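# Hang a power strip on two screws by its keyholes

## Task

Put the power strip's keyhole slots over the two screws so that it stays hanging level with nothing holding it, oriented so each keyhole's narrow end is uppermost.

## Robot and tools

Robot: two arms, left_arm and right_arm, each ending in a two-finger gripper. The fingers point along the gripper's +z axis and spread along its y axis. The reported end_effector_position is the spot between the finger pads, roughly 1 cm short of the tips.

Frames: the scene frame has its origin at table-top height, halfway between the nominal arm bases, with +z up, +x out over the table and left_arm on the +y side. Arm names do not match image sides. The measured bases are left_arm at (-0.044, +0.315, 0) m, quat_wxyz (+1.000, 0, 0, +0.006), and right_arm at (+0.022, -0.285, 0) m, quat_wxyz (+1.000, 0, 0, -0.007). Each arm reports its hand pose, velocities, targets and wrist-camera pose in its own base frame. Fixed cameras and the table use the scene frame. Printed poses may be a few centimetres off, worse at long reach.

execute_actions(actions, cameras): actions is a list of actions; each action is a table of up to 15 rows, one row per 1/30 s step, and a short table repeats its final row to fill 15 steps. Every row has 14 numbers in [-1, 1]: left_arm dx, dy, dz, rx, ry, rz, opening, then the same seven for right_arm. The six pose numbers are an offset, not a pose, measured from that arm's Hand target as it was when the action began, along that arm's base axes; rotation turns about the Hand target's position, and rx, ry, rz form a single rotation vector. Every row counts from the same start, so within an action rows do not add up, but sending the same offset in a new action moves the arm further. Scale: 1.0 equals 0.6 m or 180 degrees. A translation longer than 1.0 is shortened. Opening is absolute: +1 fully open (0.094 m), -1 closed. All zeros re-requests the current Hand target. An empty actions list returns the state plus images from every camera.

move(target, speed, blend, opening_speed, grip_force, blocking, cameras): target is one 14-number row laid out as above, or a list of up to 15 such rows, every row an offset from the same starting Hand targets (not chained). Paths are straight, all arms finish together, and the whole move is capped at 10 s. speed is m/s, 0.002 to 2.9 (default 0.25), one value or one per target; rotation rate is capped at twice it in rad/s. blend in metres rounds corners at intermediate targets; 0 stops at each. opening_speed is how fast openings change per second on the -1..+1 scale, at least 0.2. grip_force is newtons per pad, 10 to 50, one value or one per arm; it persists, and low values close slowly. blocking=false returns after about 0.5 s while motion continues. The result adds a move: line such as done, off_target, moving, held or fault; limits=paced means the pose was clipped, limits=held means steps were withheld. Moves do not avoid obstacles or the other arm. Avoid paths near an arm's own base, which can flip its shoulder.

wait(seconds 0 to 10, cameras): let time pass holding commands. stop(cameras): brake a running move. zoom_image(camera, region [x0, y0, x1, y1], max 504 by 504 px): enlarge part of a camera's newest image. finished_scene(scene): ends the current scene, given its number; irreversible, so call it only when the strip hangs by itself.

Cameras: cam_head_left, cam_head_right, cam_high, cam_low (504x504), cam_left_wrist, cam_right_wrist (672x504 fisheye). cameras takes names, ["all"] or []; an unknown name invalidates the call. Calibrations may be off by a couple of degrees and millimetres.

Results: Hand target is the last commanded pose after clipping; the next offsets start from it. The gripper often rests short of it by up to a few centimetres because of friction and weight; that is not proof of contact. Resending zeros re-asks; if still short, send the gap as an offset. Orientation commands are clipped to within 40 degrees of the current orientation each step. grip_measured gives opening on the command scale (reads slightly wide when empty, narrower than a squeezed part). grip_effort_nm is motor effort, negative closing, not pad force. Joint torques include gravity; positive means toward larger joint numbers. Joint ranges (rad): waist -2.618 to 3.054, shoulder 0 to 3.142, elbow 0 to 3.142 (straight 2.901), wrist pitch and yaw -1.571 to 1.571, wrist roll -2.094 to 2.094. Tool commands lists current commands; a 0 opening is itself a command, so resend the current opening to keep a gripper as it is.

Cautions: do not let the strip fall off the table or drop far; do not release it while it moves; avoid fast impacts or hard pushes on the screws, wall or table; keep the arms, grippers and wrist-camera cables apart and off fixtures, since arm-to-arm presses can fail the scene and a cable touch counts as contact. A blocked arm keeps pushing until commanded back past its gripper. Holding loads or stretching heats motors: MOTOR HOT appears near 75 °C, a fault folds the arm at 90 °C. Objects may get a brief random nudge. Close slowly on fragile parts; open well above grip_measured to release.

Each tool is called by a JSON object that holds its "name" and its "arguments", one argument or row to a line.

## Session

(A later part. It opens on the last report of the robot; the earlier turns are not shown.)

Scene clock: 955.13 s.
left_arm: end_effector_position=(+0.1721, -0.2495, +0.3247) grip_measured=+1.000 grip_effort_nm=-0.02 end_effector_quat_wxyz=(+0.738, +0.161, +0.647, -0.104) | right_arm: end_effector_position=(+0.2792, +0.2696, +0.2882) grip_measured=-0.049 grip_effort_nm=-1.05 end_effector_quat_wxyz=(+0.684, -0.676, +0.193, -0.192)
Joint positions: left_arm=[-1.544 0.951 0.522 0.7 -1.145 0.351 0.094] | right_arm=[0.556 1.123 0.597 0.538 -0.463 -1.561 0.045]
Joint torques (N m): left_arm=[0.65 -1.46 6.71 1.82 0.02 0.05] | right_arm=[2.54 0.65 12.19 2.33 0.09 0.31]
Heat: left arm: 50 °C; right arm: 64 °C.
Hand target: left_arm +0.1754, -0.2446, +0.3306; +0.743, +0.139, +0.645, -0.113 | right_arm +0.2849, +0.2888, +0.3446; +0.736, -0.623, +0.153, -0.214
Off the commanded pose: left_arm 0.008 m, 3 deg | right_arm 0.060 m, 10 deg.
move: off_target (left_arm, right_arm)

{"name": "move", "arguments": {
  "target": [
    [0,0,0,0,0,0,1,-0.036,-0.056,0.04,-0.004,-0.005,0,-0.15],
    [0,0,0,0,0,0,1,-0.036,-0.056,-0.004,-0.004,-0.005,0,-0.15],
    [0,0,0,0,0,0,1,0.005,-0.004,-0.004,-0.004,-0.005,0,-0.15]
  ],
  "speed": 0.1,
  "cameras": ["cam_high","cam_left_wrist","cam_head_right"]
}}

{"name": "zoom_image", "arguments": {
  "camera": "cam_high",
  "region": [200, 120, 360, 280]
}}

{"name": "zoom_image", "arguments": {
  "camera": "cam_head_right",
  "region": [180, 220, 340, 380]
}}

Scene clock: 983.60 s.
left_arm: end_effector_position=(+0.1721, -0.2495, +0.3247) grip_measured=+1.000 grip_effort_nm=-0.02 end_effector_quat_wxyz=(+0.738, +0.161, +0.647, -0.104) | right_arm: end_effector_position=(+0.2816, +0.2672, +0.2855) grip_measured=-0.049 grip_effort_nm=-1.05 end_effector_quat_wxyz=(+0.683, -0.678, +0.188, -0.194)
Joint positions: left_arm=[-1.544 0.951 0.522 0.7 -1.145 0.351 0.094] | right_arm=[0.538 1.132 0.592 0.55 -0.486 -1.572 0.045]
Joint torques (N m): left_arm=[0.65 -1.47 6.68 1.83 0.02 0.03] | right_arm=[2.48 0.64 12.25 2.31 0.07 0.28]
Heat: left arm: 50 °C; right arm: 61 °C.
Hand target: left_arm +0.1754, -0.2446, +0.3306; +0.743, +0.139, +0.645, -0.113 | right_arm +0.2879, +0.2864, +0.3422; +0.734, -0.626, +0.146, -0.220
Off the commanded pose: left_arm 0.008 m, 3 deg | right_arm 0.060 m, 10 deg.
move: off_target (left_arm, right_arm)
camera_calibration:
cam_left_wrist: T_world_to_cam=[[-0.359542, -0.913132, -0.192142, -0.104771], [-0.428844, 0.344574, -0.835081, 0.436419], [0.828747, -0.217848, -0.515481, 0.0727036], [0, 0, 0, 1]] pos_world=[0.0892333, -0.23021, 0.381791]
Images, in order (width x height): cam_head_right 504x504, cam_high 504x504, cam_left_wrist 672x504.

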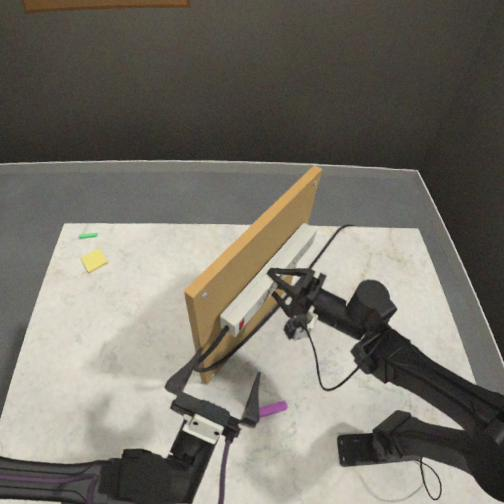

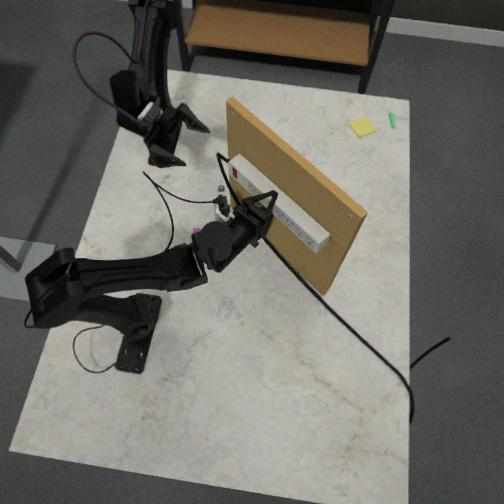

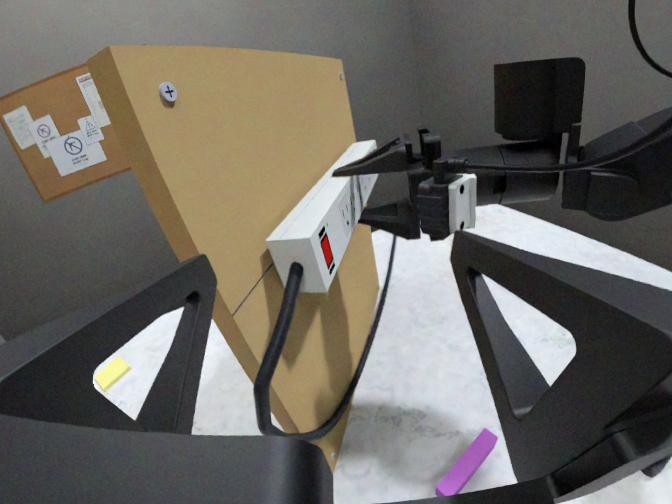

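Scaled by 3.150 from the camera's 504x504 image, which has a finer 720x720 frame.

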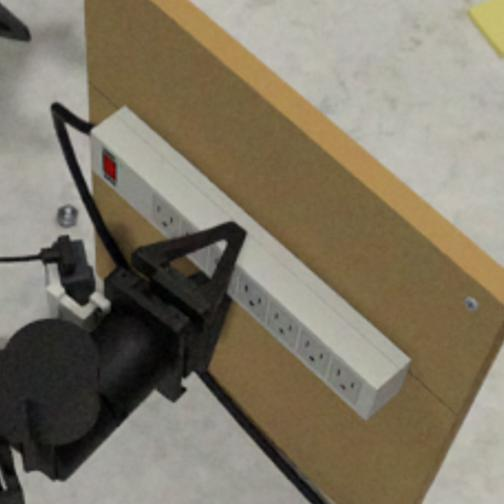

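Scaled by 3.150 from the camera's 504x504 image, which has a finer 720x720 frame.

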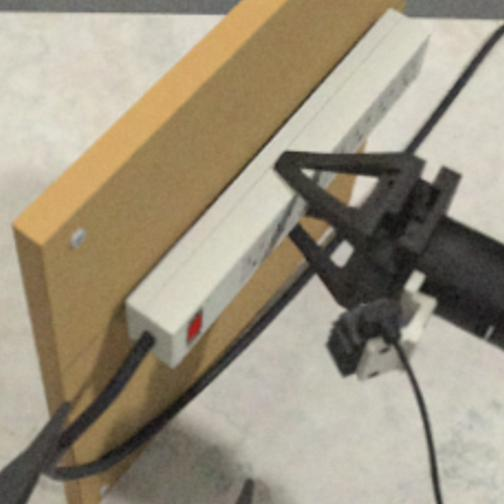

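{"name": "zoom_image", "arguments": {
  "camera": "cam_high",
  "region": [305, 220, 355, 270]
}}

{"name": "zoom_image", "arguments": {
  "camera": "cam_left_wrist",
  "region": [225, 220, 345, 325]
}}

{"name": "zoom_image", "arguments": {
  "camera": "cam_high",
  "region": [220, 135, 270, 185]
}}

Scaled by 10.080 from the camera's 504x504 image, which has a finer 720x720 frame.

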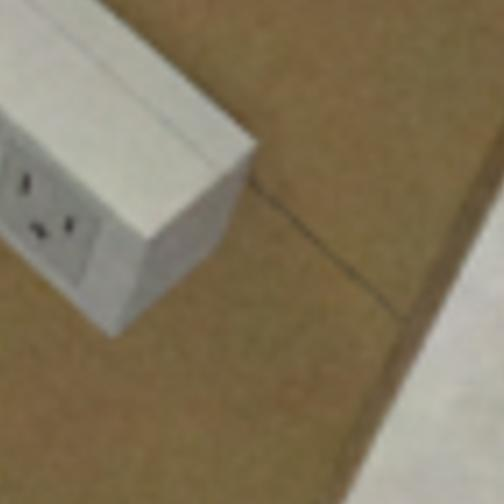

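Scaled by 4.200 from the camera's 672x504 image, which has a finer 960x720 frame.

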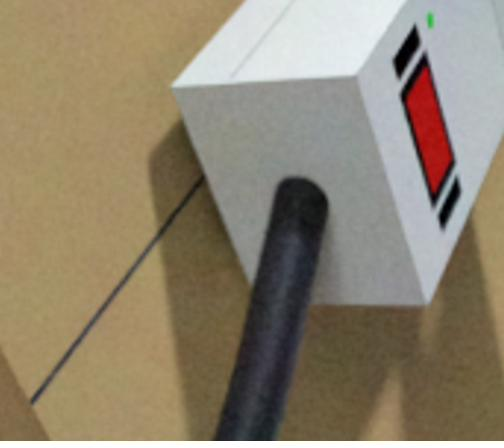

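Scaled by 10.080 from the camera's 504x504 image, which has a finer 720x720 frame.

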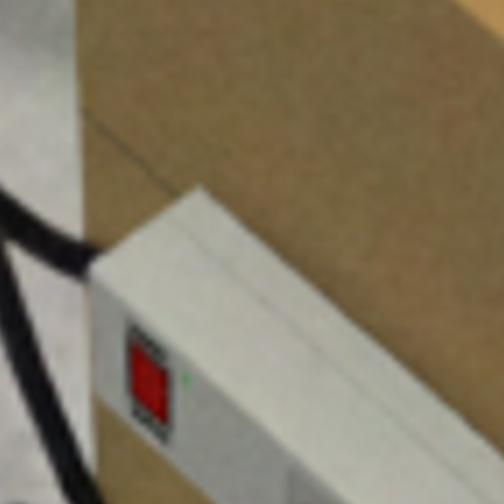

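{"name": "move", "arguments": {
  "target": [
    [0,0,0,0,0,0,1,-0.041,-0.052,0.04,0.004,0.005,0,-0.15],
    [0,0,0,0,0,0,1,-0.041,-0.052,0.008,0.004,0.005,0,-0.15],
    [0,0,0,0,0,0,1,-0.0005,0.0005,0.008,0.004,0.005,0,-0.15]
  ],
  "speed": 0.1,
  "cameras": ["cam_high"]
}}

{"name": "zoom_image", "arguments": {
  "camera": "cam_high",
  "region": [305, 220, 355, 270]
}}

{"name": "zoom_image", "arguments": {
  "camera": "cam_high",
  "region": [220, 135, 270, 185]
}}

Scene clock: 1036.17 s.
left_arm: end_effector_position=(+0.1721, -0.2495, +0.3247) grip_measured=+1.000 grip_effort_nm=-0.03 end_effector_quat_wxyz=(+0.738, +0.161, +0.647, -0.104) | right_arm: end_effector_position=(+0.2819, +0.2675, +0.2932) grip_measured=-0.049 grip_effort_nm=-1.05 end_effector_quat_wxyz=(+0.686, -0.675, +0.187, -0.196)
Joint positions: left_arm=[-1.544 0.951 0.522 0.7 -1.145 0.351 0.094] | right_arm=[0.539 1.126 0.611 0.536 -0.483 -1.569 0.045]
Joint torques (N m): left_arm=[0.69 -1.48 6.65 1.83 0 0.03] | right_arm=[2.82 0.7 12.08 2.28 0.09 0.43]
Heat: left arm: 50 °C; right arm: 68 °C.
Hand target: left_arm +0.1754, -0.2446, +0.3306; +0.743, +0.139, +0.645, -0.113 | right_arm +0.2876, +0.2867, +0.3470; +0.736, -0.623, +0.153, -0.214
Off the commanded pose: left_arm 0.008 m, 3 deg | right_arm 0.057 m, 9 deg.
move: off_target (left_arm, right_arm)
Images, in order (width x height): cam_high 504x504.

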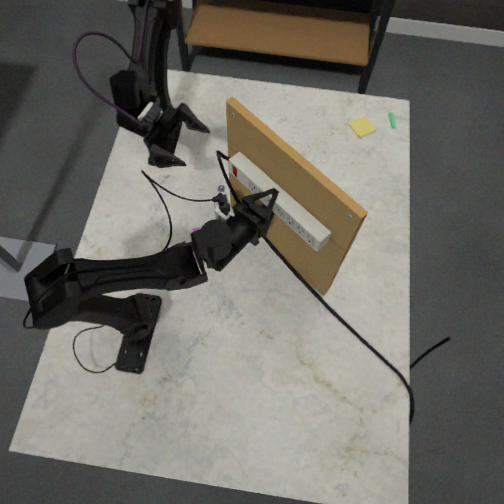

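Scaled by 10.080 from the camera's 504x504 image, which has a finer 720x720 frame.

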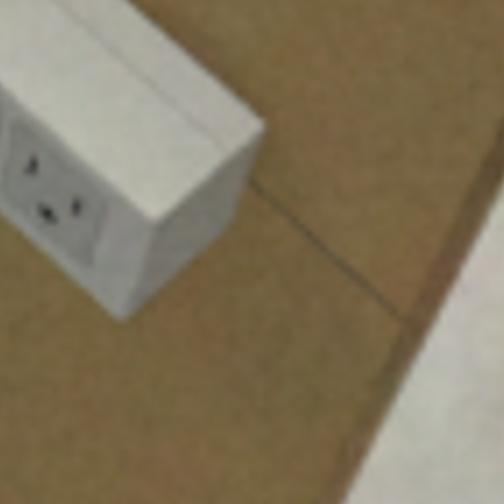

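Scaled by 10.080 from the camera's 504x504 image, which has a finer 720x720 frame.

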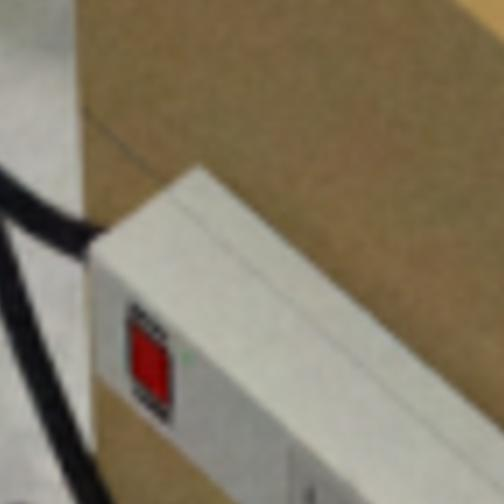

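{"name": "move", "arguments": {
  "target": [
    [0,0,0,0,0,0,1,-0.041,-0.052,0.03,0.0017,0.0022,0,-0.15],
    [0,0,0,0,0,0,1,-0.041,-0.052,-0.018,0.0017,0.0022,0,-0.15],
    [0,0,0,0,0,0,1,-0.0005,0.0005,-0.018,0.0017,0.0022,0,-0.15]
  ],
  "speed": 0.1,
  "cameras": ["cam_high"]
}}

{"name": "zoom_image", "arguments": {
  "camera": "cam_high",
  "region": [305, 220, 355, 270]
}}

{"name": "zoom_image", "arguments": {
  "camera": "cam_high",
  "region": [220, 135, 270, 185]
}}

Scene clock: 1063.40 s.
left_arm: end_effector_position=(+0.1721, -0.2495, +0.3247) grip_measured=+1.000 grip_effort_nm=-0.03 end_effector_quat_wxyz=(+0.738, +0.161, +0.647, -0.104) | right_arm: end_effector_position=(+0.2811, +0.2687, +0.2763) grip_measured=-0.049 grip_effort_nm=-1.05 end_effector_quat_wxyz=(+0.682, -0.679, +0.195, -0.189)
Joint positions: left_arm=[-1.544 0.951 0.522 0.7 -1.145 0.351 0.094] | right_arm=[0.547 1.144 0.568 0.579 -0.474 -1.561 0.045]
Joint torques (N m): left_arm=[0.65 -1.5 6.71 1.84 0.01 0.03] | right_arm=[2.43 0.06 12.19 2.33 0.06 0.45]
Heat: left arm: 50 °C; right arm: 63 °C.
Hand target: left_arm +0.1754, -0.2446, +0.3306; +0.743, +0.139, +0.645, -0.113 | right_arm +0.2873, +0.2870, +0.3362; +0.737, -0.622, +0.157, -0.211
Off the commanded pose: left_arm 0.008 m, 3 deg | right_arm 0.063 m, 10 deg.
move: off_target (left_arm, right_arm)
Images, in order (width x height): cam_high 504x504.

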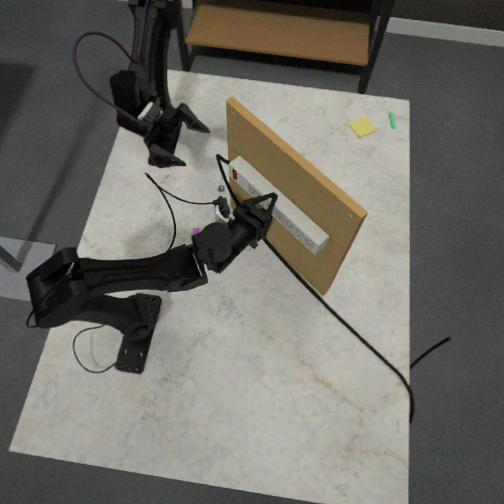

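Scaled by 10.080 from the camera's 504x504 image, which has a finer 720x720 frame.

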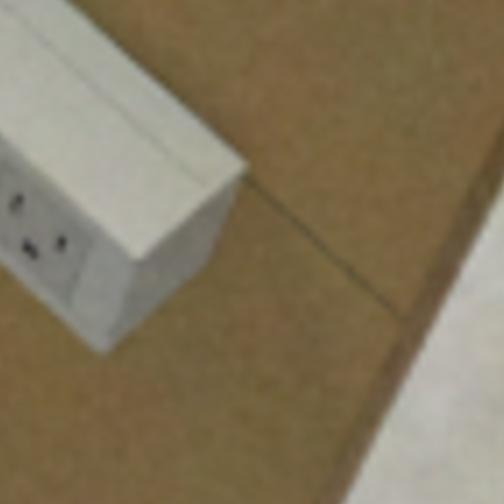

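Scaled by 10.080 from the camera's 504x504 image, which has a finer 720x720 frame.

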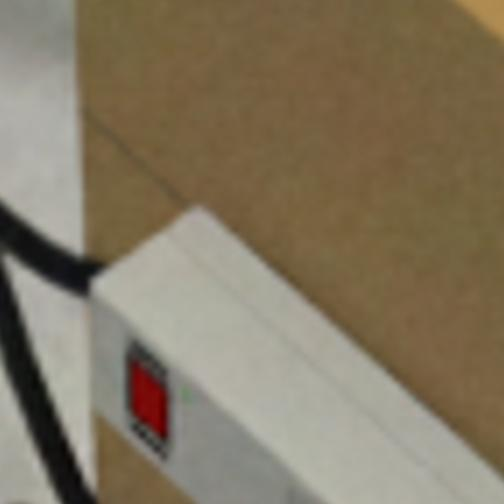

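{"name": "move", "arguments": {
  "target": [
    [0,0,0,0,0,0,1,-0.041,-0.052,0.04,0,0,0,-0.15],
    [0,0,0,0,0,0,1,-0.041,-0.052,0.008,0,0,0,-0.15],
    [0,0,0,0,0,0,1,-0.0005,0.0005,0.008,0,0,0,-0.15]
  ],
  "speed": 0.1
}}

{"name": "move", "arguments": {
  "target": [
    [0,0,0,0,0,0,1,-0.039,-0.054,0.04,0,0,0,-0.15],
    [0,0,0,0,0,0,1,-0.039,-0.054,0.0,0,0,0,-0.15],
    [0,0,0,0,0,0,1,0.002,-0.0015,0.0,0,0,0,-0.15]
  ],
  "speed": 0.1
}}

{"name": "move", "arguments": {
  "target": [
    [0,0,0,0,0,0,1,-0.039,-0.054,0.04,0,0,0,-0.15],
    [0,0,0,0,0,0,1,-0.039,-0.054,0.0,0,0,0,-0.15],
    [0,0,0,0,0,0,1,0.002,-0.0015,0.0,0,0,0,-0.15]
  ],
  "speed": 0.1
}}

Scene clock: 1075.80 s.
left_arm: end_effector_position=(+0.1721, -0.2495, +0.3247) grip_measured=+1.000 grip_effort_nm=-0.02 end_effector_quat_wxyz=(+0.738, +0.161, +0.647, -0.104) | right_arm: end_effector_position=(+0.2815, +0.2676, +0.2858) grip_measured=-0.049 grip_effort_nm=-1.05 end_effector_quat_wxyz=(+0.686, -0.675, +0.193, -0.193)
Joint positions: left_arm=[-1.544 0.951 0.522 0.7 -1.145 0.351 0.094] | right_arm=[0.544 1.132 0.588 0.561 -0.474 -1.558 0.045]
Joint torques (N m): left_arm=[0.61 -1.46 6.72 1.83 0 0.04] | right_arm=[2.73 0.68 12.15 2.31 0.07 0.41]
Heat: left arm: 50 °C; right arm: 63 °C.
Hand target: left_arm +0.1754, -0.2446, +0.3306; +0.743, +0.139, +0.645, -0.113 | right_arm +0.2870, +0.2873, +0.3410; +0.737, -0.622, +0.157, -0.211
Off the commanded pose: left_arm 0.008 m, 3 deg | right_arm 0.059 m, 10 deg.
move: off_target (left_arm, right_arm)

Scene clock: 1078.40 s.
left_arm: end_effector_position=(+0.1721, -0.2495, +0.3247) grip_measured=+1.000 grip_effort_nm=-0.02 end_effector_quat_wxyz=(+0.738, +0.161, +0.647, -0.104) | right_arm: end_effector_position=(+0.2822, +0.2671, +0.2843) grip_measured=-0.049 grip_effort_nm=-1.05 end_effector_quat_wxyz=(+0.685, -0.676, +0.194, -0.191)
Joint positions: left_arm=[-1.544 0.951 0.522 0.7 -1.145 0.351 0.094] | right_arm=[0.539 1.135 0.586 0.562 -0.48 -1.557 0.045]
Joint torques (N m): left_arm=[0.59 -1.5 6.71 1.82 0.03 0.03] | right_arm=[2.66 0.65 12.29 2.3 0.08 0.4]
Heat: left arm: 50 °C; right arm: 63 °C.
Hand target: left_arm +0.1754, -0.2446, +0.3306; +0.743, +0.139, +0.645, -0.113 | right_arm +0.2882, +0.2864, +0.3410; +0.737, -0.622, +0.157, -0.211
Off the commanded pose: left_arm 0.008 m, 3 deg | right_arm 0.060 m, 10 deg.
move: off_target (left_arm, right_arm)

Scene clock: 1081.00 s.
left_arm: end_effector_position=(+0.1721, -0.2495, +0.3247) grip_measured=+1.000 grip_effort_nm=-0.03 end_effector_quat_wxyz=(+0.738, +0.161, +0.647, -0.104) | right_arm: end_effector_position=(+0.2832, +0.2664, +0.2847) grip_measured=-0.049 grip_effort_nm=-1.05 end_effector_quat_wxyz=(+0.686, -0.675, +0.193, -0.191)
Joint positions: left_arm=[-1.544 0.951 0.522 0.7 -1.145 0.351 0.094] | right_arm=[0.533 1.138 0.588 0.565 -0.488 -1.557 0.045]
Joint torques (N m): left_arm=[0.64 -1.46 6.72 1.83 0.02 0.04] | right_arm=[2.62 0.62 12.3 2.29 0.1 0.41]
Heat: left arm: 50 °C; right arm: 62 °C.
Hand target: left_arm +0.1754, -0.2446, +0.3306; +0.743, +0.139, +0.645, -0.113 | right_arm +0.2894, +0.2855, +0.3410; +0.737, -0.622, +0.157, -0.211
Off the commanded pose: left_arm 0.008 m, 3 deg | right_arm 0.060 m, 10 deg.
move: off_target (left_arm, right_arm)

{"name": "move", "arguments": {
  "target": [
    [0,0,0,0,0,0,1,-0.042,-0.0515,0.03,0,0,0,-0.15],
    [0,0,0,0,0,0,1,-0.042,-0.0515,-0.006,0,0,0,-0.15],
    [0,0,0,0,0,0,1,-0.0015,0.001,-0.006,0,0,0,-0.15]
  ],
  "speed": 0.1
}}

{"name": "move", "arguments": {
  "target": [
    [0,0,0,0,0,0,1,-0.042,-0.0515,0.03,0,0,0,-0.15],
    [0,0,0,0,0,0,1,-0.042,-0.0515,0.0,0,0,0,-0.15],
    [0,0,0,0,0,0,1,-0.002,0.0015,0.0,0,0,0,-0.15]
  ],
  "speed": 0.1
}}

{"name": "move", "arguments": {
  "target": [
    [0,0,0,0,0,0,1,-0.042,-0.0515,0.03,0,0,0,-0.15],
    [0,0,0,0,0,0,1,-0.042,-0.0515,0.0,0,0,0,-0.15],
    [0,0,0,0,0,0,1,-0.002,0.0015,0.0,0,0,0,-0.15]
  ],
  "speed": 0.1
}}

Scene clock: 1095.20 s.
left_arm: end_effector_position=(+0.1721, -0.2495, +0.3247) grip_measured=+1.000 grip_effort_nm=-0.03 end_effector_quat_wxyz=(+0.738, +0.161, +0.647, -0.104) | right_arm: end_effector_position=(+0.2822, +0.2670, +0.2817) grip_measured=-0.049 grip_effort_nm=-1.05 end_effector_quat_wxyz=(+0.686, -0.675, +0.193, -0.191)
Joint positions: left_arm=[-1.544 0.951 0.522 0.7 -1.145 0.351 0.094] | right_arm=[0.538 1.141 0.576 0.582 -0.483 -1.557 0.045]
Joint torques (N m): left_arm=[0.68 -1.48 6.64 1.83 0.01 0.04] | right_arm=[2.56 0.68 12.16 2.26 0.09 0.41]
Heat: left arm: 50 °C; right arm: 63 °C.
Hand target: left_arm +0.1754, -0.2446, +0.3306; +0.743, +0.139, +0.645, -0.113 | right_arm +0.2885, +0.2861, +0.3374; +0.737, -0.622, +0.157, -0.211
Off the commanded pose: left_arm 0.008 m, 3 deg | right_arm 0.059 m, 10 deg.
move: off_target (left_arm, right_arm)

Scene clock: 1097.57 s.
left_arm: end_effector_position=(+0.1721, -0.2495, +0.3247) grip_measured=+1.000 grip_effort_nm=-0.02 end_effector_quat_wxyz=(+0.738, +0.161, +0.647, -0.104) | right_arm: end_effector_position=(+0.2813, +0.2676, +0.2855) grip_measured=-0.049 grip_effort_nm=-1.05 end_effector_quat_wxyz=(+0.689, -0.672, +0.191, -0.193)
Joint positions: left_arm=[-1.544 0.951 0.522 0.7 -1.145 0.351 0.094] | right_arm=[0.542 1.137 0.58 0.582 -0.479 -1.555 0.045]
Joint torques (N m): left_arm=[0.65 -1.42 6.71 1.83 0 0.05] | right_arm=[2.8 0.66 11.84 2.3 0.11 0.39]
Heat: left arm: 50 °C; right arm: 63 °C.
Hand target: left_arm +0.1754, -0.2446, +0.3306; +0.743, +0.139, +0.645, -0.113 | right_arm +0.2873, +0.2870, +0.3374; +0.737, -0.622, +0.157, -0.211
Off the commanded pose: left_arm 0.008 m, 3 deg | right_arm 0.056 m, 9 deg.
move: off_target (left_arm, right_arm)

Scene clock: 1099.90 s.
left_arm: end_effector_position=(+0.1721, -0.2495, +0.3247) grip_measured=+1.000 grip_effort_nm=-0.02 end_effector_quat_wxyz=(+0.738, +0.161, +0.647, -0.104) | right_arm: end_effector_position=(+0.2809, +0.2680, +0.2856) grip_measured=-0.049 grip_effort_nm=-1.05 end_effector_quat_wxyz=(+0.688, -0.673, +0.192, -0.193)
Joint positions: left_arm=[-1.544 0.951 0.522 0.7 -1.145 0.351 0.094] | right_arm=[0.547 1.134 0.58 0.577 -0.471 -1.555 0.045]
Joint torques (N m): left_arm=[0.64 -1.48 6.67 1.83 0.02 0.04] | right_arm=[2.92 0.58 11.82 2.3 0.11 0.38]
Heat: left arm: 50 °C; right arm: 62 °C.
Hand target: left_arm +0.1754, -0.2446, +0.3306; +0.743, +0.139, +0.645, -0.113 | right_arm +0.2861, +0.2879, +0.3374; +0.737, -0.622, +0.157, -0.211
Off the commanded pose: left_arm 0.008 m, 3 deg | right_arm 0.056 m, 9 deg.
move: off_target (left_arm, right_arm)

{"name": "move", "arguments": {
  "target": [
    [0,0,0,0,0,0,1,-0.042,-0.052,0.06,0,0,0,-0.15],
    [0,0,0,0,0,0,1,-0.042,-0.052,-0.008,0,0,0,-0.15],
    [0,0,0,0,0,0,1,-0.002,0.0015,-0.008,0,0,0,-0.15]
  ],
  "speed": 0.1
}}

{"name": "move", "arguments": {
  "target": [
    [0,0,0,0,0,0,1,-0.042,-0.052,0.06,0,0,0,-0.15],
    [0,0,0,0,0,0,1,-0.042,-0.052,0.003,0,0,0,-0.15],
    [0,0,0,0,0,0,1,-0.002,0.0015,0.003,0,0,0,-0.15]
  ],
  "speed": 0.1
}}

{"name": "move", "arguments": {
  "target": [
    [0,0,0,0,0,0,1,-0.042,-0.052,0.06,0,0,0,-0.15],
    [0,0,0,0,0,0,1,-0.042,-0.052,0.0,0,0,0,-0.15],
    [0,0,0,0,0,0,1,-0.002,0.0015,0.0,0,0,0,-0.15]
  ],
  "speed": 0.1
}}

Scene clock: 1136.27 s.
left_arm: end_effector_position=(+0.1721, -0.2495, +0.3247) grip_measured=+1.000 grip_effort_nm=-0.02 end_effector_quat_wxyz=(+0.738, +0.161, +0.647, -0.104) | right_arm: end_effector_position=(+0.2791, +0.2700, +0.2703) grip_measured=-0.049 grip_effort_nm=-1.05 end_effector_quat_wxyz=(+0.680, -0.680, +0.200, -0.187)
Joint positions: left_arm=[-1.544 0.951 0.522 0.7 -1.145 0.351 0.094] | right_arm=[0.559 1.146 0.551 0.59 -0.459 -1.555 0.045]
Joint torques (N m): left_arm=[0.64 -1.46 6.68 1.83 0.02 0.03] | right_arm=[2.19 -0.31 12.27 2.37 0.03 0.34]
Heat: left arm: 50 °C; right arm: 64 °C.
Hand target: left_arm +0.1754, -0.2446, +0.3306; +0.743, +0.139, +0.645, -0.113 | right_arm +0.2849, +0.2888, +0.3326; +0.737, -0.622, +0.157, -0.211
Off the commanded pose: left_arm 0.008 m, 3 deg | right_arm 0.065 m, 11 deg.
move: off_target (left_arm, right_arm)

Scene clock: 1139.17 s.
left_arm: end_effector_position=(+0.1721, -0.2495, +0.3247) grip_measured=+1.000 grip_effort_nm=-0.02 end_effector_quat_wxyz=(+0.738, +0.161, +0.647, -0.104) | right_arm: end_effector_position=(+0.2782, +0.2707, +0.2725) grip_measured=-0.049 grip_effort_nm=-1.05 end_effector_quat_wxyz=(+0.681, -0.680, +0.200, -0.187)
Joint positions: left_arm=[-1.544 0.951 0.522 0.7 -1.145 0.351 0.094] | right_arm=[0.565 1.14 0.556 0.581 -0.451 -1.555 0.045]
Joint torques (N m): left_arm=[0.68 -1.47 6.68 1.84 0 0.01] | right_arm=[2.37 0.03 12.34 2.36 0.01 0.33]
Heat: left arm: 50 °C; right arm: 64 °C.
Hand target: left_arm +0.1754, -0.2446, +0.3306; +0.743, +0.139, +0.645, -0.113 | right_arm +0.2837, +0.2897, +0.3344; +0.737, -0.622, +0.157, -0.211
Off the commanded pose: left_arm 0.008 m, 3 deg | right_arm 0.065 m, 11 deg.
move: off_target (left_arm, right_arm)

Scene clock: 1142.10 s.
left_arm: end_effector_position=(+0.1721, -0.2495, +0.3247) grip_measured=+1.000 grip_effort_nm=-0.03 end_effector_quat_wxyz=(+0.738, +0.161, +0.647, -0.104) | right_arm: end_effector_position=(+0.2765, +0.2715, +0.2724) grip_measured=-0.049 grip_effort_nm=-1.05 end_effector_quat_wxyz=(+0.680, -0.680, +0.199, -0.187)
Joint positions: left_arm=[-1.544 0.951 0.522 0.7 -1.145 0.351 0.094] | right_arm=[0.571 1.135 0.554 0.576 -0.447 -1.557 0.045]
Joint torques (N m): left_arm=[0.61 -1.46 6.67 1.83 0 0.03] | right_arm=[2.32 0.09 12.34 2.4 0.05 0.33]
Heat: left arm: 50 °C; right arm: 64 °C.
Hand target: left_arm +0.1754, -0.2446, +0.3306; +0.743, +0.139, +0.645, -0.113 | right_arm +0.2825, +0.2906, +0.3344; +0.737, -0.622, +0.157, -0.211
Off the commanded pose: left_arm 0.008 m, 3 deg | right_arm 0.065 m, 11 deg.
move: off_target (left_arm, right_arm)

{"name": "move", "arguments": {
  "target": [
    [0,0,0,0,0,0,1,-0.0335,-0.0595,0.05,0,0,0,-0.15],
    [0,0,0,0,0,0,1,-0.0335,-0.0595,0.016,0,0,0,-0.15],
    [0,0,0,0,0,0,1,0.0075,-0.006,0.016,0,0,0,-0.15]
  ],
  "speed": 0.1
}}

{"name": "move", "arguments": {
  "target": [
    [0,0,0,0,0,0,1,-0.041,-0.0535,0.04,0,0,0,-0.15],
    [0,0,0,0,0,0,1,-0.041,-0.0535,0.002,0,0,0,-0.15],
    [0,0,0,0,0,0,1,0.0,0.0,0.002,0,0,0,-0.15]
  ],
  "speed": 0.1,
  "cameras": ["cam_high"]
}}

{"name": "zoom_image", "arguments": {
  "camera": "cam_high",
  "region": [305, 220, 355, 270]
}}

{"name": "zoom_image", "arguments": {
  "camera": "cam_high",
  "region": [220, 135, 270, 185]
}}

Scene clock: 1182.03 s.
left_arm: end_effector_position=(+0.1721, -0.2495, +0.3247) grip_measured=+1.000 grip_effort_nm=-0.02 end_effector_quat_wxyz=(+0.738, +0.161, +0.647, -0.104) | right_arm: end_effector_position=(+0.2816, +0.2679, +0.2875) grip_measured=-0.049 grip_effort_nm=-1.05 end_effector_quat_wxyz=(+0.686, -0.675, +0.194, -0.191)
Joint positions: left_arm=[-1.544 0.951 0.522 0.7 -1.145 0.351 0.094] | right_arm=[0.544 1.131 0.596 0.55 -0.476 -1.557 0.045]
Joint torques (N m): left_arm=[0.61 -1.37 6.71 1.83 0.02 0.03] | right_arm=[2.62 0.51 12.22 2.29 0.09 0.39]
Heat: left arm: 50 °C; right arm: 67 °C.
Hand target: left_arm +0.1754, -0.2446, +0.3306; +0.743, +0.139, +0.645, -0.113 | right_arm +0.2870, +0.2870, +0.3440; +0.737, -0.622, +0.157, -0.211
Off the commanded pose: left_arm 0.008 m, 3 deg | right_arm 0.060 m, 10 deg.
move: off_target (left_arm, right_arm)

Scene clock: 1184.60 s.
left_arm: end_effector_position=(+0.1721, -0.2495, +0.3247) grip_measured=+1.000 grip_effort_nm=-0.02 end_effector_quat_wxyz=(+0.738, +0.161, +0.647, -0.104) | right_arm: end_effector_position=(+0.2812, +0.2683, +0.2874) grip_measured=-0.049 grip_effort_nm=-1.05 end_effector_quat_wxyz=(+0.684, -0.677, +0.194, -0.190)
Joint positions: left_arm=[-1.544 0.951 0.522 0.7 -1.145 0.351 0.094] | right_arm=[0.545 1.129 0.599 0.541 -0.476 -1.557 0.045]
Joint torques (N m): left_arm=[0.66 -1.48 6.71 1.83 0.01 0.03] | right_arm=[2.56 0.44 12.29 2.31 0.08 0.38]
Heat: left arm: 50 °C; right arm: 67 °C.
Hand target: left_arm +0.1754, -0.2446, +0.3306; +0.743, +0.139, +0.645, -0.113 | right_arm +0.2870, +0.2870, +0.3452; +0.737, -0.622, +0.157, -0.211
Off the commanded pose: left_arm 0.008 m, 3 deg | right_arm 0.061 m, 10 deg.
move: off_target (left_arm, right_arm)
Images, in order (width x height): cam_high 504x504.

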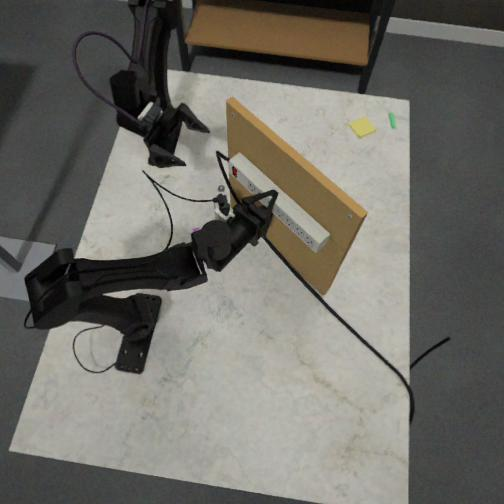

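Scaled by 10.080 from the camera's 504x504 image, which has a finer 720x720 frame.

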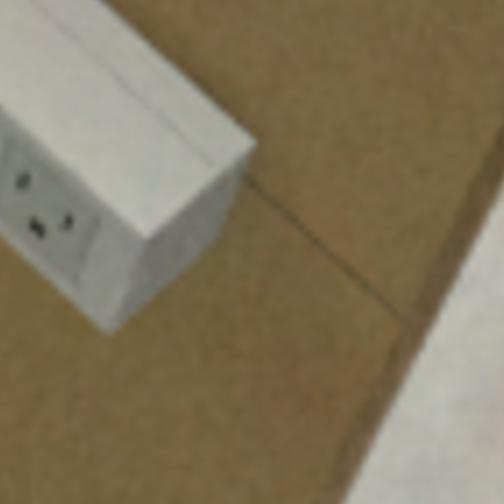

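Scaled by 10.080 from the camera's 504x504 image, which has a finer 720x720 frame.

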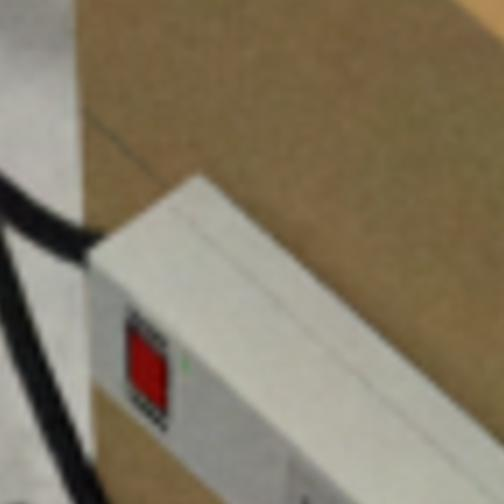

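{"name": "move", "arguments": {
  "target": [
    [0,0,0,0,0,0,1,-0.043,-0.052,0.03,0,0,0,-0.15],
    [0,0,0,0,0,0,1,-0.043,-0.052,-0.006,0,0,0,-0.15],
    [0,0,0,0,0,0,1,-0.002,0.0015,-0.006,0,0,0,-0.15]
  ],
  "speed": 0.1
}}

{"name": "move", "arguments": {
  "target": [
    [0,0,0,0,0,0,1,-0.043,-0.052,0.03,0,0,0,-0.15],
    [0,0,0,0,0,0,1,-0.043,-0.052,0.002,0,0,0,-0.15],
    [0,0,0,0,0,0,1,-0.002,0.0015,0.002,0,0,0,-0.15]
  ],
  "speed": 0.1
}}

{"name": "move", "arguments": {
  "target": [
    [0,0,0,0,0,0,1,-0.039,-0.055,0.03,0,0,0,-0.15],
    [0,0,0,0,0,0,1,-0.039,-0.055,-0.003,0,0,0,-0.15],
    [0,0,0,0,0,0,1,0.002,-0.0015,-0.003,0,0,0,-0.15]
  ],
  "speed": 0.1
}}

{"name": "move", "arguments": {
  "target": [
    [0,0,0,0,0,0,1,-0.0385,-0.055,0.03,0,0,0,-0.15],
    [0,0,0,0,0,0,1,-0.0385,-0.055,-0.001,0,0,0,-0.15],
    [0,0,0,0,0,0,1,0.0025,-0.002,-0.001,0,0,0,-0.15]
  ],
  "speed": 0.1
}}

Scene clock: 1215.77 s.
left_arm: end_effector_position=(+0.1721, -0.2495, +0.3247) grip_measured=+1.000 grip_effort_nm=-0.02 end_effector_quat_wxyz=(+0.738, +0.161, +0.647, -0.104) | right_arm: end_effector_position=(+0.2802, +0.2686, +0.2839) grip_measured=-0.049 grip_effort_nm=-1.05 end_effector_quat_wxyz=(+0.684, -0.676, +0.195, -0.190)
Joint positions: left_arm=[-1.544 0.951 0.522 0.7 -1.145 0.351 0.094] | right_arm=[0.55 1.131 0.585 0.556 -0.47 -1.557 0.045]
Joint torques (N m): left_arm=[0.69 -1.47 6.67 1.84 0 0.03] | right_arm=[2.55 0.51 12.29 2.31 0.08 0.38]
Heat: left arm: 50 °C; right arm: 64 °C.
Hand target: left_arm +0.1754, -0.2446, +0.3306; +0.743, +0.139, +0.645, -0.113 | right_arm +0.2858, +0.2879, +0.3416; +0.737, -0.622, +0.157, -0.211
Off the commanded pose: left_arm 0.008 m, 3 deg | right_arm 0.061 m, 10 deg.
move: off_target (left_arm, right_arm)

Scene clock: 1218.10 s.
left_arm: end_effector_position=(+0.1721, -0.2495, +0.3247) grip_measured=+1.000 grip_effort_nm=-0.02 end_effector_quat_wxyz=(+0.738, +0.161, +0.647, -0.104) | right_arm: end_effector_position=(+0.2793, +0.2697, +0.2881) grip_measured=-0.049 grip_effort_nm=-1.05 end_effector_quat_wxyz=(+0.687, -0.674, +0.193, -0.191)
Joint positions: left_arm=[-1.544 0.951 0.522 0.7 -1.145 0.351 0.094] | right_arm=[0.556 1.126 0.592 0.551 -0.463 -1.555 0.045]
Joint torques (N m): left_arm=[0.68 -1.44 6.71 1.83 -0.01 0.04] | right_arm=[2.65 0.69 12.04 2.28 0.1 0.36]
Heat: left arm: 50 °C; right arm: 64 °C.
Hand target: left_arm +0.1754, -0.2446, +0.3306; +0.743, +0.139, +0.645, -0.113 | right_arm +0.2846, +0.2888, +0.3428; +0.737, -0.622, +0.157, -0.211
Off the commanded pose: left_arm 0.008 m, 3 deg | right_arm 0.058 m, 10 deg.
move: off_target (left_arm, right_arm)

Scene clock: 1220.60 s.
left_arm: end_effector_position=(+0.1721, -0.2495, +0.3247) grip_measured=+1.000 grip_effort_nm=-0.02 end_effector_quat_wxyz=(+0.738, +0.161, +0.647, -0.104) | right_arm: end_effector_position=(+0.2801, +0.2686, +0.2839) grip_measured=-0.049 grip_effort_nm=-1.05 end_effector_quat_wxyz=(+0.685, -0.676, +0.194, -0.191)
Joint positions: left_arm=[-1.544 0.951 0.522 0.7 -1.145 0.351 0.094] | right_arm=[0.55 1.131 0.583 0.559 -0.47 -1.557 0.045]
Joint torques (N m): left_arm=[0.62 -1.46 6.68 1.83 0.02 0.04] | right_arm=[2.54 0.68 12.23 2.3 0.08 0.39]
Heat: left arm: 50 °C; right arm: 63 °C.
Hand target: left_arm +0.1754, -0.2446, +0.3306; +0.743, +0.139, +0.645, -0.113 | right_arm +0.2858, +0.2879, +0.3410; +0.737, -0.622, +0.157, -0.211
Off the commanded pose: left_arm 0.008 m, 3 deg | right_arm 0.061 m, 10 deg.
move: off_target (left_arm, right_arm)

Scene clock: 1223.03 s.
left_arm: end_effector_position=(+0.1721, -0.2495, +0.3247) grip_measured=+1.000 grip_effort_nm=-0.03 end_effector_quat_wxyz=(+0.738, +0.161, +0.647, -0.104) | right_arm: end_effector_position=(+0.2817, +0.2676, +0.2847) grip_measured=-0.049 grip_effort_nm=-1.05 end_effector_quat_wxyz=(+0.686, -0.675, +0.194, -0.191)
Joint positions: left_arm=[-1.544 0.951 0.522 0.7 -1.145 0.351 0.094] | right_arm=[0.542 1.135 0.585 0.567 -0.477 -1.555 0.045]
Joint torques (N m): left_arm=[0.64 -1.46 6.71 1.83 0.01 0.04] | right_arm=[2.63 0.66 12.21 2.28 0.1 0.38]
Heat: left arm: 50 °C; right arm: 63 °C.
Hand target: left_arm +0.1754, -0.2446, +0.3306; +0.743, +0.139, +0.645, -0.113 | right_arm +0.2873, +0.2867, +0.3404; +0.737, -0.622, +0.157, -0.211
Off the commanded pose: left_arm 0.008 m, 3 deg | right_arm 0.059 m, 10 deg.
move: off_target (left_arm, right_arm)

{"name": "move", "arguments": {
  "target": [
    [0,0,0,0,0,0,1,-0.041,-0.0535,0.04,0,0,0,-0.15],
    [0,0,0,0,0,0,1,-0.041,-0.0535,0.015,0,0,0,-0.15],
    [0,0,0,0,0,0,1,-0.007,-0.009,0.012,0,0,0,-0.15],
    [0,0,0,0,0,0,1,-0.007,-0.009,-0.02,0,0,0,-0.15]
  ],
  "speed": [0.1,0.1,0.1,0.02]
}}

Scene clock: 1247.23 s.
left_arm: end_effector_position=(+0.1721, -0.2495, +0.3247) grip_measured=+1.000 grip_effort_nm=-0.02 end_effector_quat_wxyz=(+0.738, +0.161, +0.647, -0.104) | right_arm: end_effector_position=(+0.2820, +0.2674, +0.2952) grip_measured=-0.049 grip_effort_nm=-1.05 end_effector_quat_wxyz=(+0.696, -0.665, +0.187, -0.197)
Joint positions: left_arm=[-1.544 0.951 0.522 0.7 -1.145 0.351 0.094] | right_arm=[0.541 1.134 0.594 0.591 -0.479 -1.549 0.045]
Joint torques (N m): left_arm=[0.66 -1.44 6.71 1.82 0.01 0.03] | right_arm=[2.32 0.73 8.47 2.41 0.07 0.3]
Heat: left arm: 50 °C; right arm: 65 °C.
Hand target: left_arm +0.1754, -0.2446, +0.3306; +0.743, +0.139, +0.645, -0.113 | right_arm +0.2831, +0.2813, +0.3284; +0.737, -0.622, +0.157, -0.211
Off the commanded pose: left_arm 0.008 m, 3 deg | right_arm 0.036 m, 8 deg.
move: off_target (left_arm, right_arm)

{"name": "move", "arguments": {
  "target": [
    [0,0,0,0,0,0,1,0,0,-0.02,0,0,0,-0.15]
  ],
  "speed": 0.02
}}

{"name": "move", "arguments": {
  "target": [
    [0,0,0,0,0,0,1,-0.004,-0.005,-0.015,0,0,0,-0.15]
  ],
  "speed": 0.02
}}

Scene clock: 1252.97 s.
left_arm: end_effector_position=(+0.1721, -0.2495, +0.3247) grip_measured=+1.000 grip_effort_nm=-0.02 end_effector_quat_wxyz=(+0.738, +0.161, +0.647, -0.104) | right_arm: end_effector_position=(+0.2811, +0.2668, +0.2937) grip_measured=-0.049 grip_effort_nm=-1.05 end_effector_quat_wxyz=(+0.709, -0.651, +0.181, -0.203)
Joint positions: left_arm=[-1.544 0.951 0.522 0.7 -1.145 0.351 0.094] | right_arm=[0.541 1.154 0.553 0.7 -0.479 -1.532 0.045]
Joint torques (N m): left_arm=[0.61 -1.47 6.71 1.82 0.01 0.04] | right_arm=[2.45 1.35 8.69 2.03 0.1 0.14]
Heat: left arm: 50 °C; right arm: 66 °C.
Hand target: left_arm +0.1754, -0.2446, +0.3306; +0.743, +0.139, +0.645, -0.113 | right_arm +0.2831, +0.2813, +0.3164; +0.737, -0.622, +0.157, -0.211
Off the commanded pose: left_arm 0.008 m, 3 deg | right_arm 0.027 m, 5 deg.
move: off_target (left_arm, right_arm)

Scene clock: 1254.20 s.
left_arm: end_effector_position=(+0.1721, -0.2495, +0.3247) grip_measured=+1.000 grip_effort_nm=-0.03 end_effector_quat_wxyz=(+0.738, +0.161, +0.647, -0.104) | right_arm: end_effector_position=(+0.2811, +0.2659, +0.2924) grip_measured=-0.049 grip_effort_nm=-1.05 end_effector_quat_wxyz=(+0.720, -0.638, +0.176, -0.208)
Joint positions: left_arm=[-1.544 0.951 0.522 0.7 -1.145 0.351 0.094] | right_arm=[0.539 1.177 0.52 0.795 -0.477 -1.519 0.045]
Joint torques (N m): left_arm=[0.61 -1.44 6.65 1.83 0.02 0.03] | right_arm=[2.21 0.68 8.31 1.62 0.05 0.08]
Heat: left arm: 50 °C; right arm: 66 °C.
Hand target: left_arm +0.1754, -0.2446, +0.3306; +0.743, +0.139, +0.645, -0.113 | right_arm +0.2807, +0.2783, +0.3074; +0.737, -0.622, +0.157, -0.211
Off the commanded pose: left_arm 0.008 m, 3 deg | right_arm 0.020 m, 4 deg.
move: off_target (left_arm, right_arm)

{"name": "wait", "arguments": {
  "seconds": 0,
  "cameras": ["cam_high","cam_left_wrist"]
}}

{"name": "zoom_image", "arguments": {
  "camera": "cam_left_wrist",
  "region": [250, 120, 430, 310]
}}

{"name": "zoom_image", "arguments": {
  "camera": "cam_high",
  "region": [220, 135, 350, 265]
}}

Scene clock: 1263.67 s.
left_arm: end_effector_position=(+0.1721, -0.2495, +0.3247) grip_measured=+1.000 grip_effort_nm=-0.02 end_effector_quat_wxyz=(+0.738, +0.161, +0.647, -0.104) | right_arm: end_effector_position=(+0.2811, +0.2659, +0.2924) grip_measured=-0.049 grip_effort_nm=-1.05 end_effector_quat_wxyz=(+0.720, -0.638, +0.176, -0.208)
Joint positions: left_arm=[-1.544 0.951 0.522 0.7 -1.145 0.351 0.094] | right_arm=[0.539 1.177 0.52 0.795 -0.477 -1.519 0.045]
Joint torques (N m): left_arm=[0.57 -1.44 6.68 1.84 0 0.03] | right_arm=[2.26 0.65 8.31 1.62 0.09 0.07]
Heat: left arm: 50 °C; right arm: 64 °C.
Hand target: left_arm +0.1754, -0.2446, +0.3306; +0.743, +0.139, +0.645, -0.113 | right_arm +0.2807, +0.2783, +0.3074; +0.737, -0.622, +0.157, -0.211
Tool commands: left_gripper/opening=+1.0 right_gripper/opening=-0.15
Off the commanded pose: left_arm 0.008 m, 3 deg | right_arm 0.020 m, 4 deg.
camera_calibration:
cam_left_wrist: T_world_to_cam=[[-0.359542, -0.913132, -0.192142, -0.104771], [-0.428844, 0.344574, -0.835081, 0.436419], [0.828747, -0.217848, -0.515481, 0.0727036], [0, 0, 0, 1]] pos_world=[0.0892333, -0.23021, 0.381791]
Images, in order (width x height): cam_high 504x504, cam_left_wrist 672x504.

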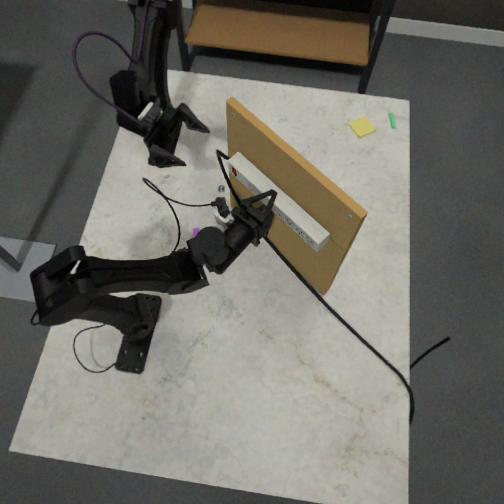

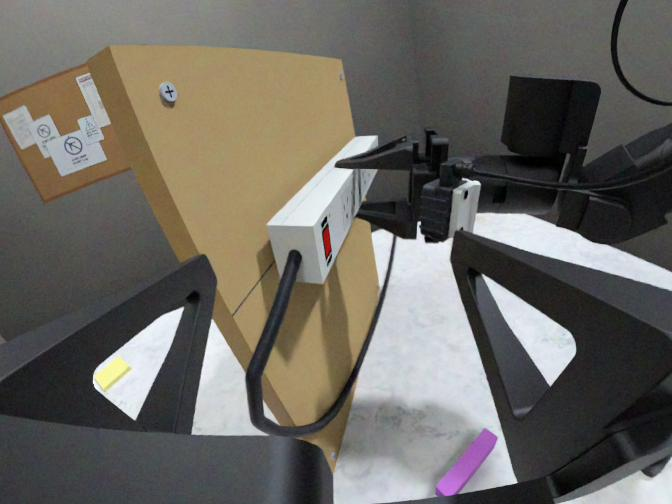

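Scaled by 2.653 from the camera's 672x504 image, which has a finer 960x720 frame.

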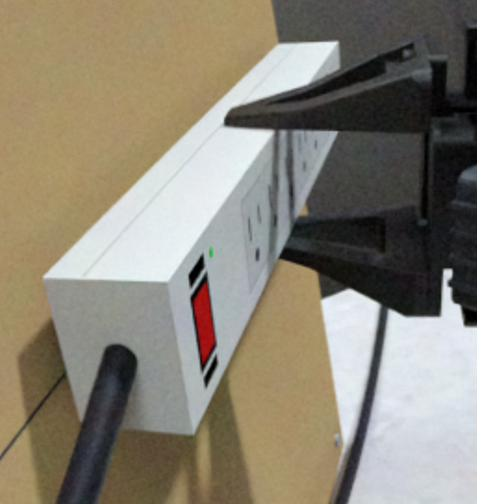

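Scaled by 3.877 from the camera's 504x504 image, which has a finer 720x720 frame.

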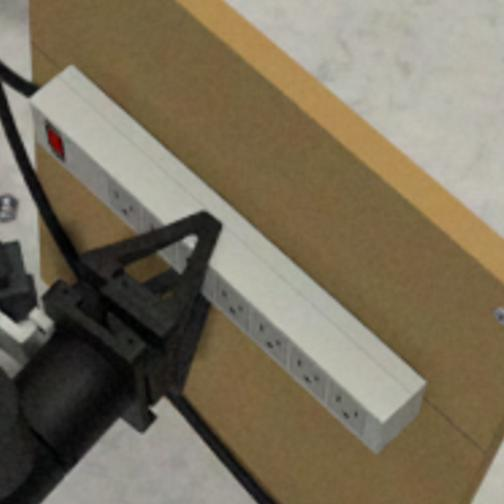

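{"name": "move", "arguments": {
  "target": [
    [0,0,0,0,0,0,1,-0.006,-0.007,-0.02,-0.018,0.014,0,-0.15]
  ],
  "speed": 0.02,
  "cameras": ["cam_left_wrist"]
}}

{"name": "zoom_image", "arguments": {
  "camera": "cam_left_wrist",
  "region": [250, 120, 430, 310]
}}

Scene clock: 1271.43 s.
left_arm: end_effector_position=(+0.1721, -0.2495, +0.3247) grip_measured=+1.000 grip_effort_nm=-0.02 end_effector_quat_wxyz=(+0.738, +0.161, +0.647, -0.104) | right_arm: end_effector_position=(+0.2808, +0.2654, +0.2918) grip_measured=-0.049 grip_effort_nm=-1.05 end_effector_quat_wxyz=(+0.718, -0.640, +0.176, -0.209)
Joint positions: left_arm=[-1.544 0.951 0.522 0.7 -1.145 0.351 0.094] | right_arm=[0.539 1.171 0.52 0.783 -0.476 -1.525 0.045]
Joint torques (N m): left_arm=[0.65 -1.46 6.69 1.84 0.01 0.04] | right_arm=[1.51 -2.8 8.12 0.68 -0.05 -0.1]
Heat: left arm: 50 °C; right arm: 63 °C.
Hand target: left_arm +0.1754, -0.2446, +0.3306; +0.743, +0.139, +0.645, -0.113 | right_arm +0.2771, +0.2741, +0.2954; +0.716, -0.647, +0.167, -0.202
Off the commanded pose: left_arm 0.008 m, 3 deg | right_arm 0.010 m, 2 deg.
move: off_target (left_arm)
camera_calibration:
cam_left_wrist: T_world_to_cam=[[-0.359542, -0.913132, -0.192142, -0.104771], [-0.428844, 0.344574, -0.835081, 0.436419], [0.828747, -0.217848, -0.515481, 0.0727036], [0, 0, 0, 1]] pos_world=[0.0892333, -0.23021, 0.381791]
Images, in order (width x height): cam_left_wrist 672x504.

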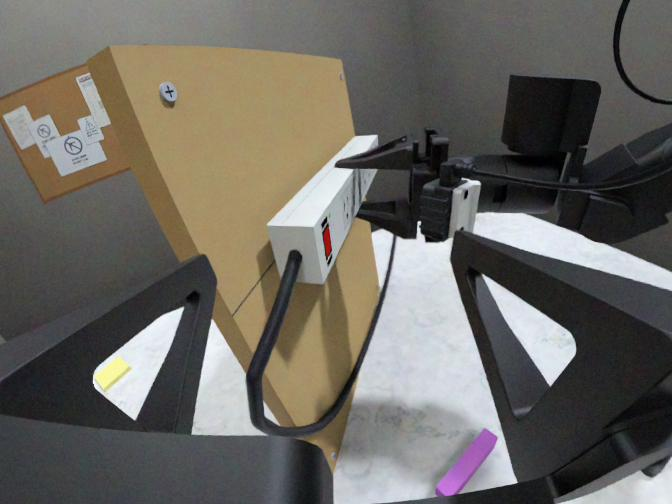

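Scaled by 2.653 from the camera's 672x504 image, which has a finer 960x720 frame.

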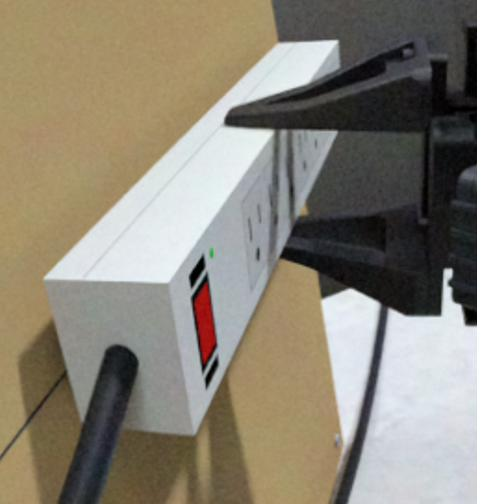

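{"name": "move", "arguments": {
  "target": [
    [0,0,0,0,0,0,1,-0.008,-0.01,-0.005,0,0,0,-0.15]
  ],
  "speed": 0.02,
  "cameras": ["cam_left_wrist","cam_high"]
}}

{"name": "zoom_image", "arguments": {
  "camera": "cam_left_wrist",
  "region": [250, 120, 430, 310]
}}

{"name": "zoom_image", "arguments": {
  "camera": "cam_high",
  "region": [220, 135, 350, 265]
}}

Scene clock: 1287.23 s.
left_arm: end_effector_position=(+0.1721, -0.2495, +0.3247) grip_measured=+1.000 grip_effort_nm=-0.02 end_effector_quat_wxyz=(+0.738, +0.161, +0.647, -0.104) | right_arm: end_effector_position=(+0.2800, +0.2658, +0.2889) grip_measured=-0.049 grip_effort_nm=-1.05 end_effector_quat_wxyz=(+0.709, -0.649, +0.162, -0.223)
Joint positions: left_arm=[-1.544 0.951 0.522 0.7 -1.145 0.351 0.094] | right_arm=[0.539 1.167 0.52 0.766 -0.48 -1.575 0.045]
Joint torques (N m): left_arm=[0.59 -1.5 6.69 1.85 0.01 0.03] | right_arm=[0.51 -5.12 6.08 0.82 -0.07 0.36]
Heat: left arm: 50 °C; right arm: 57 °C.
Hand target: left_arm +0.1754, -0.2446, +0.3306; +0.743, +0.139, +0.645, -0.113 | right_arm +0.2723, +0.2681, +0.2924; +0.716, -0.647, +0.167, -0.202
Off the commanded pose: left_arm 0.008 m, 3 deg | right_arm 0.009 m, 3 deg.
move: off_target (left_arm, right_arm)
camera_calibration:
cam_left_wrist: T_world_to_cam=[[-0.359542, -0.913132, -0.192142, -0.104771], [-0.428844, 0.344574, -0.835081, 0.436419], [0.828747, -0.217848, -0.515481, 0.0727036], [0, 0, 0, 1]] pos_world=[0.0892333, -0.23021, 0.381791]
Images, in order (width x height): cam_high 504x504, cam_left_wrist 672x504.

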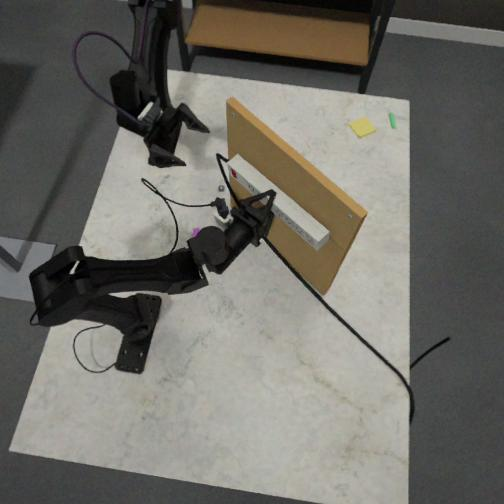

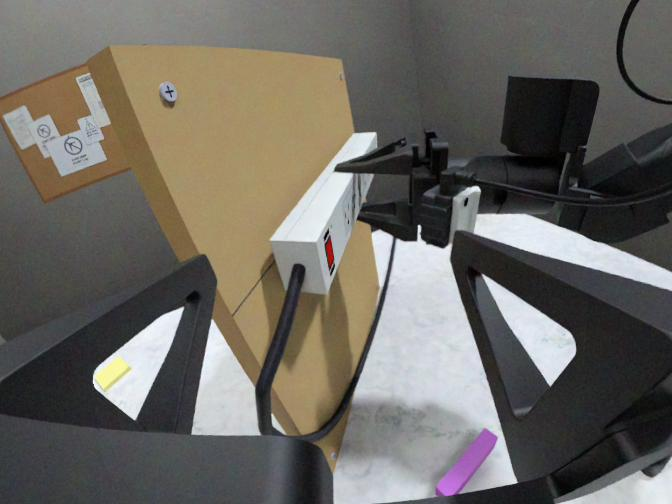

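Scaled by 2.653 from the camera's 672x504 image, which has a finer 960x720 frame.

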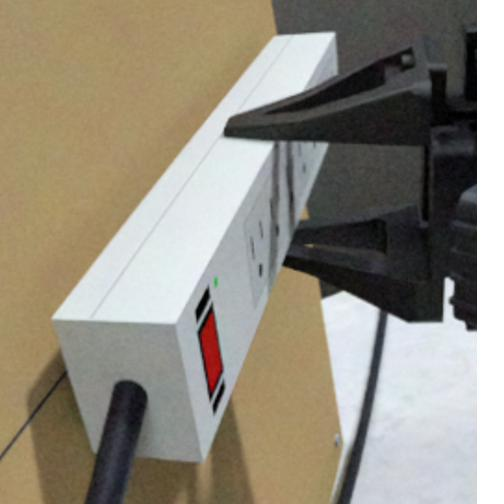

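Scaled by 3.877 from the camera's 504x504 image, which has a finer 720x720 frame.

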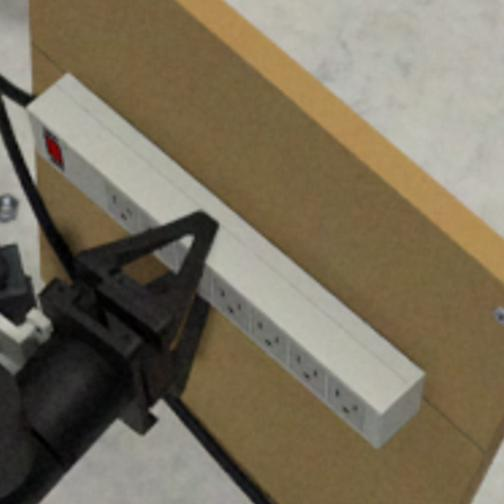

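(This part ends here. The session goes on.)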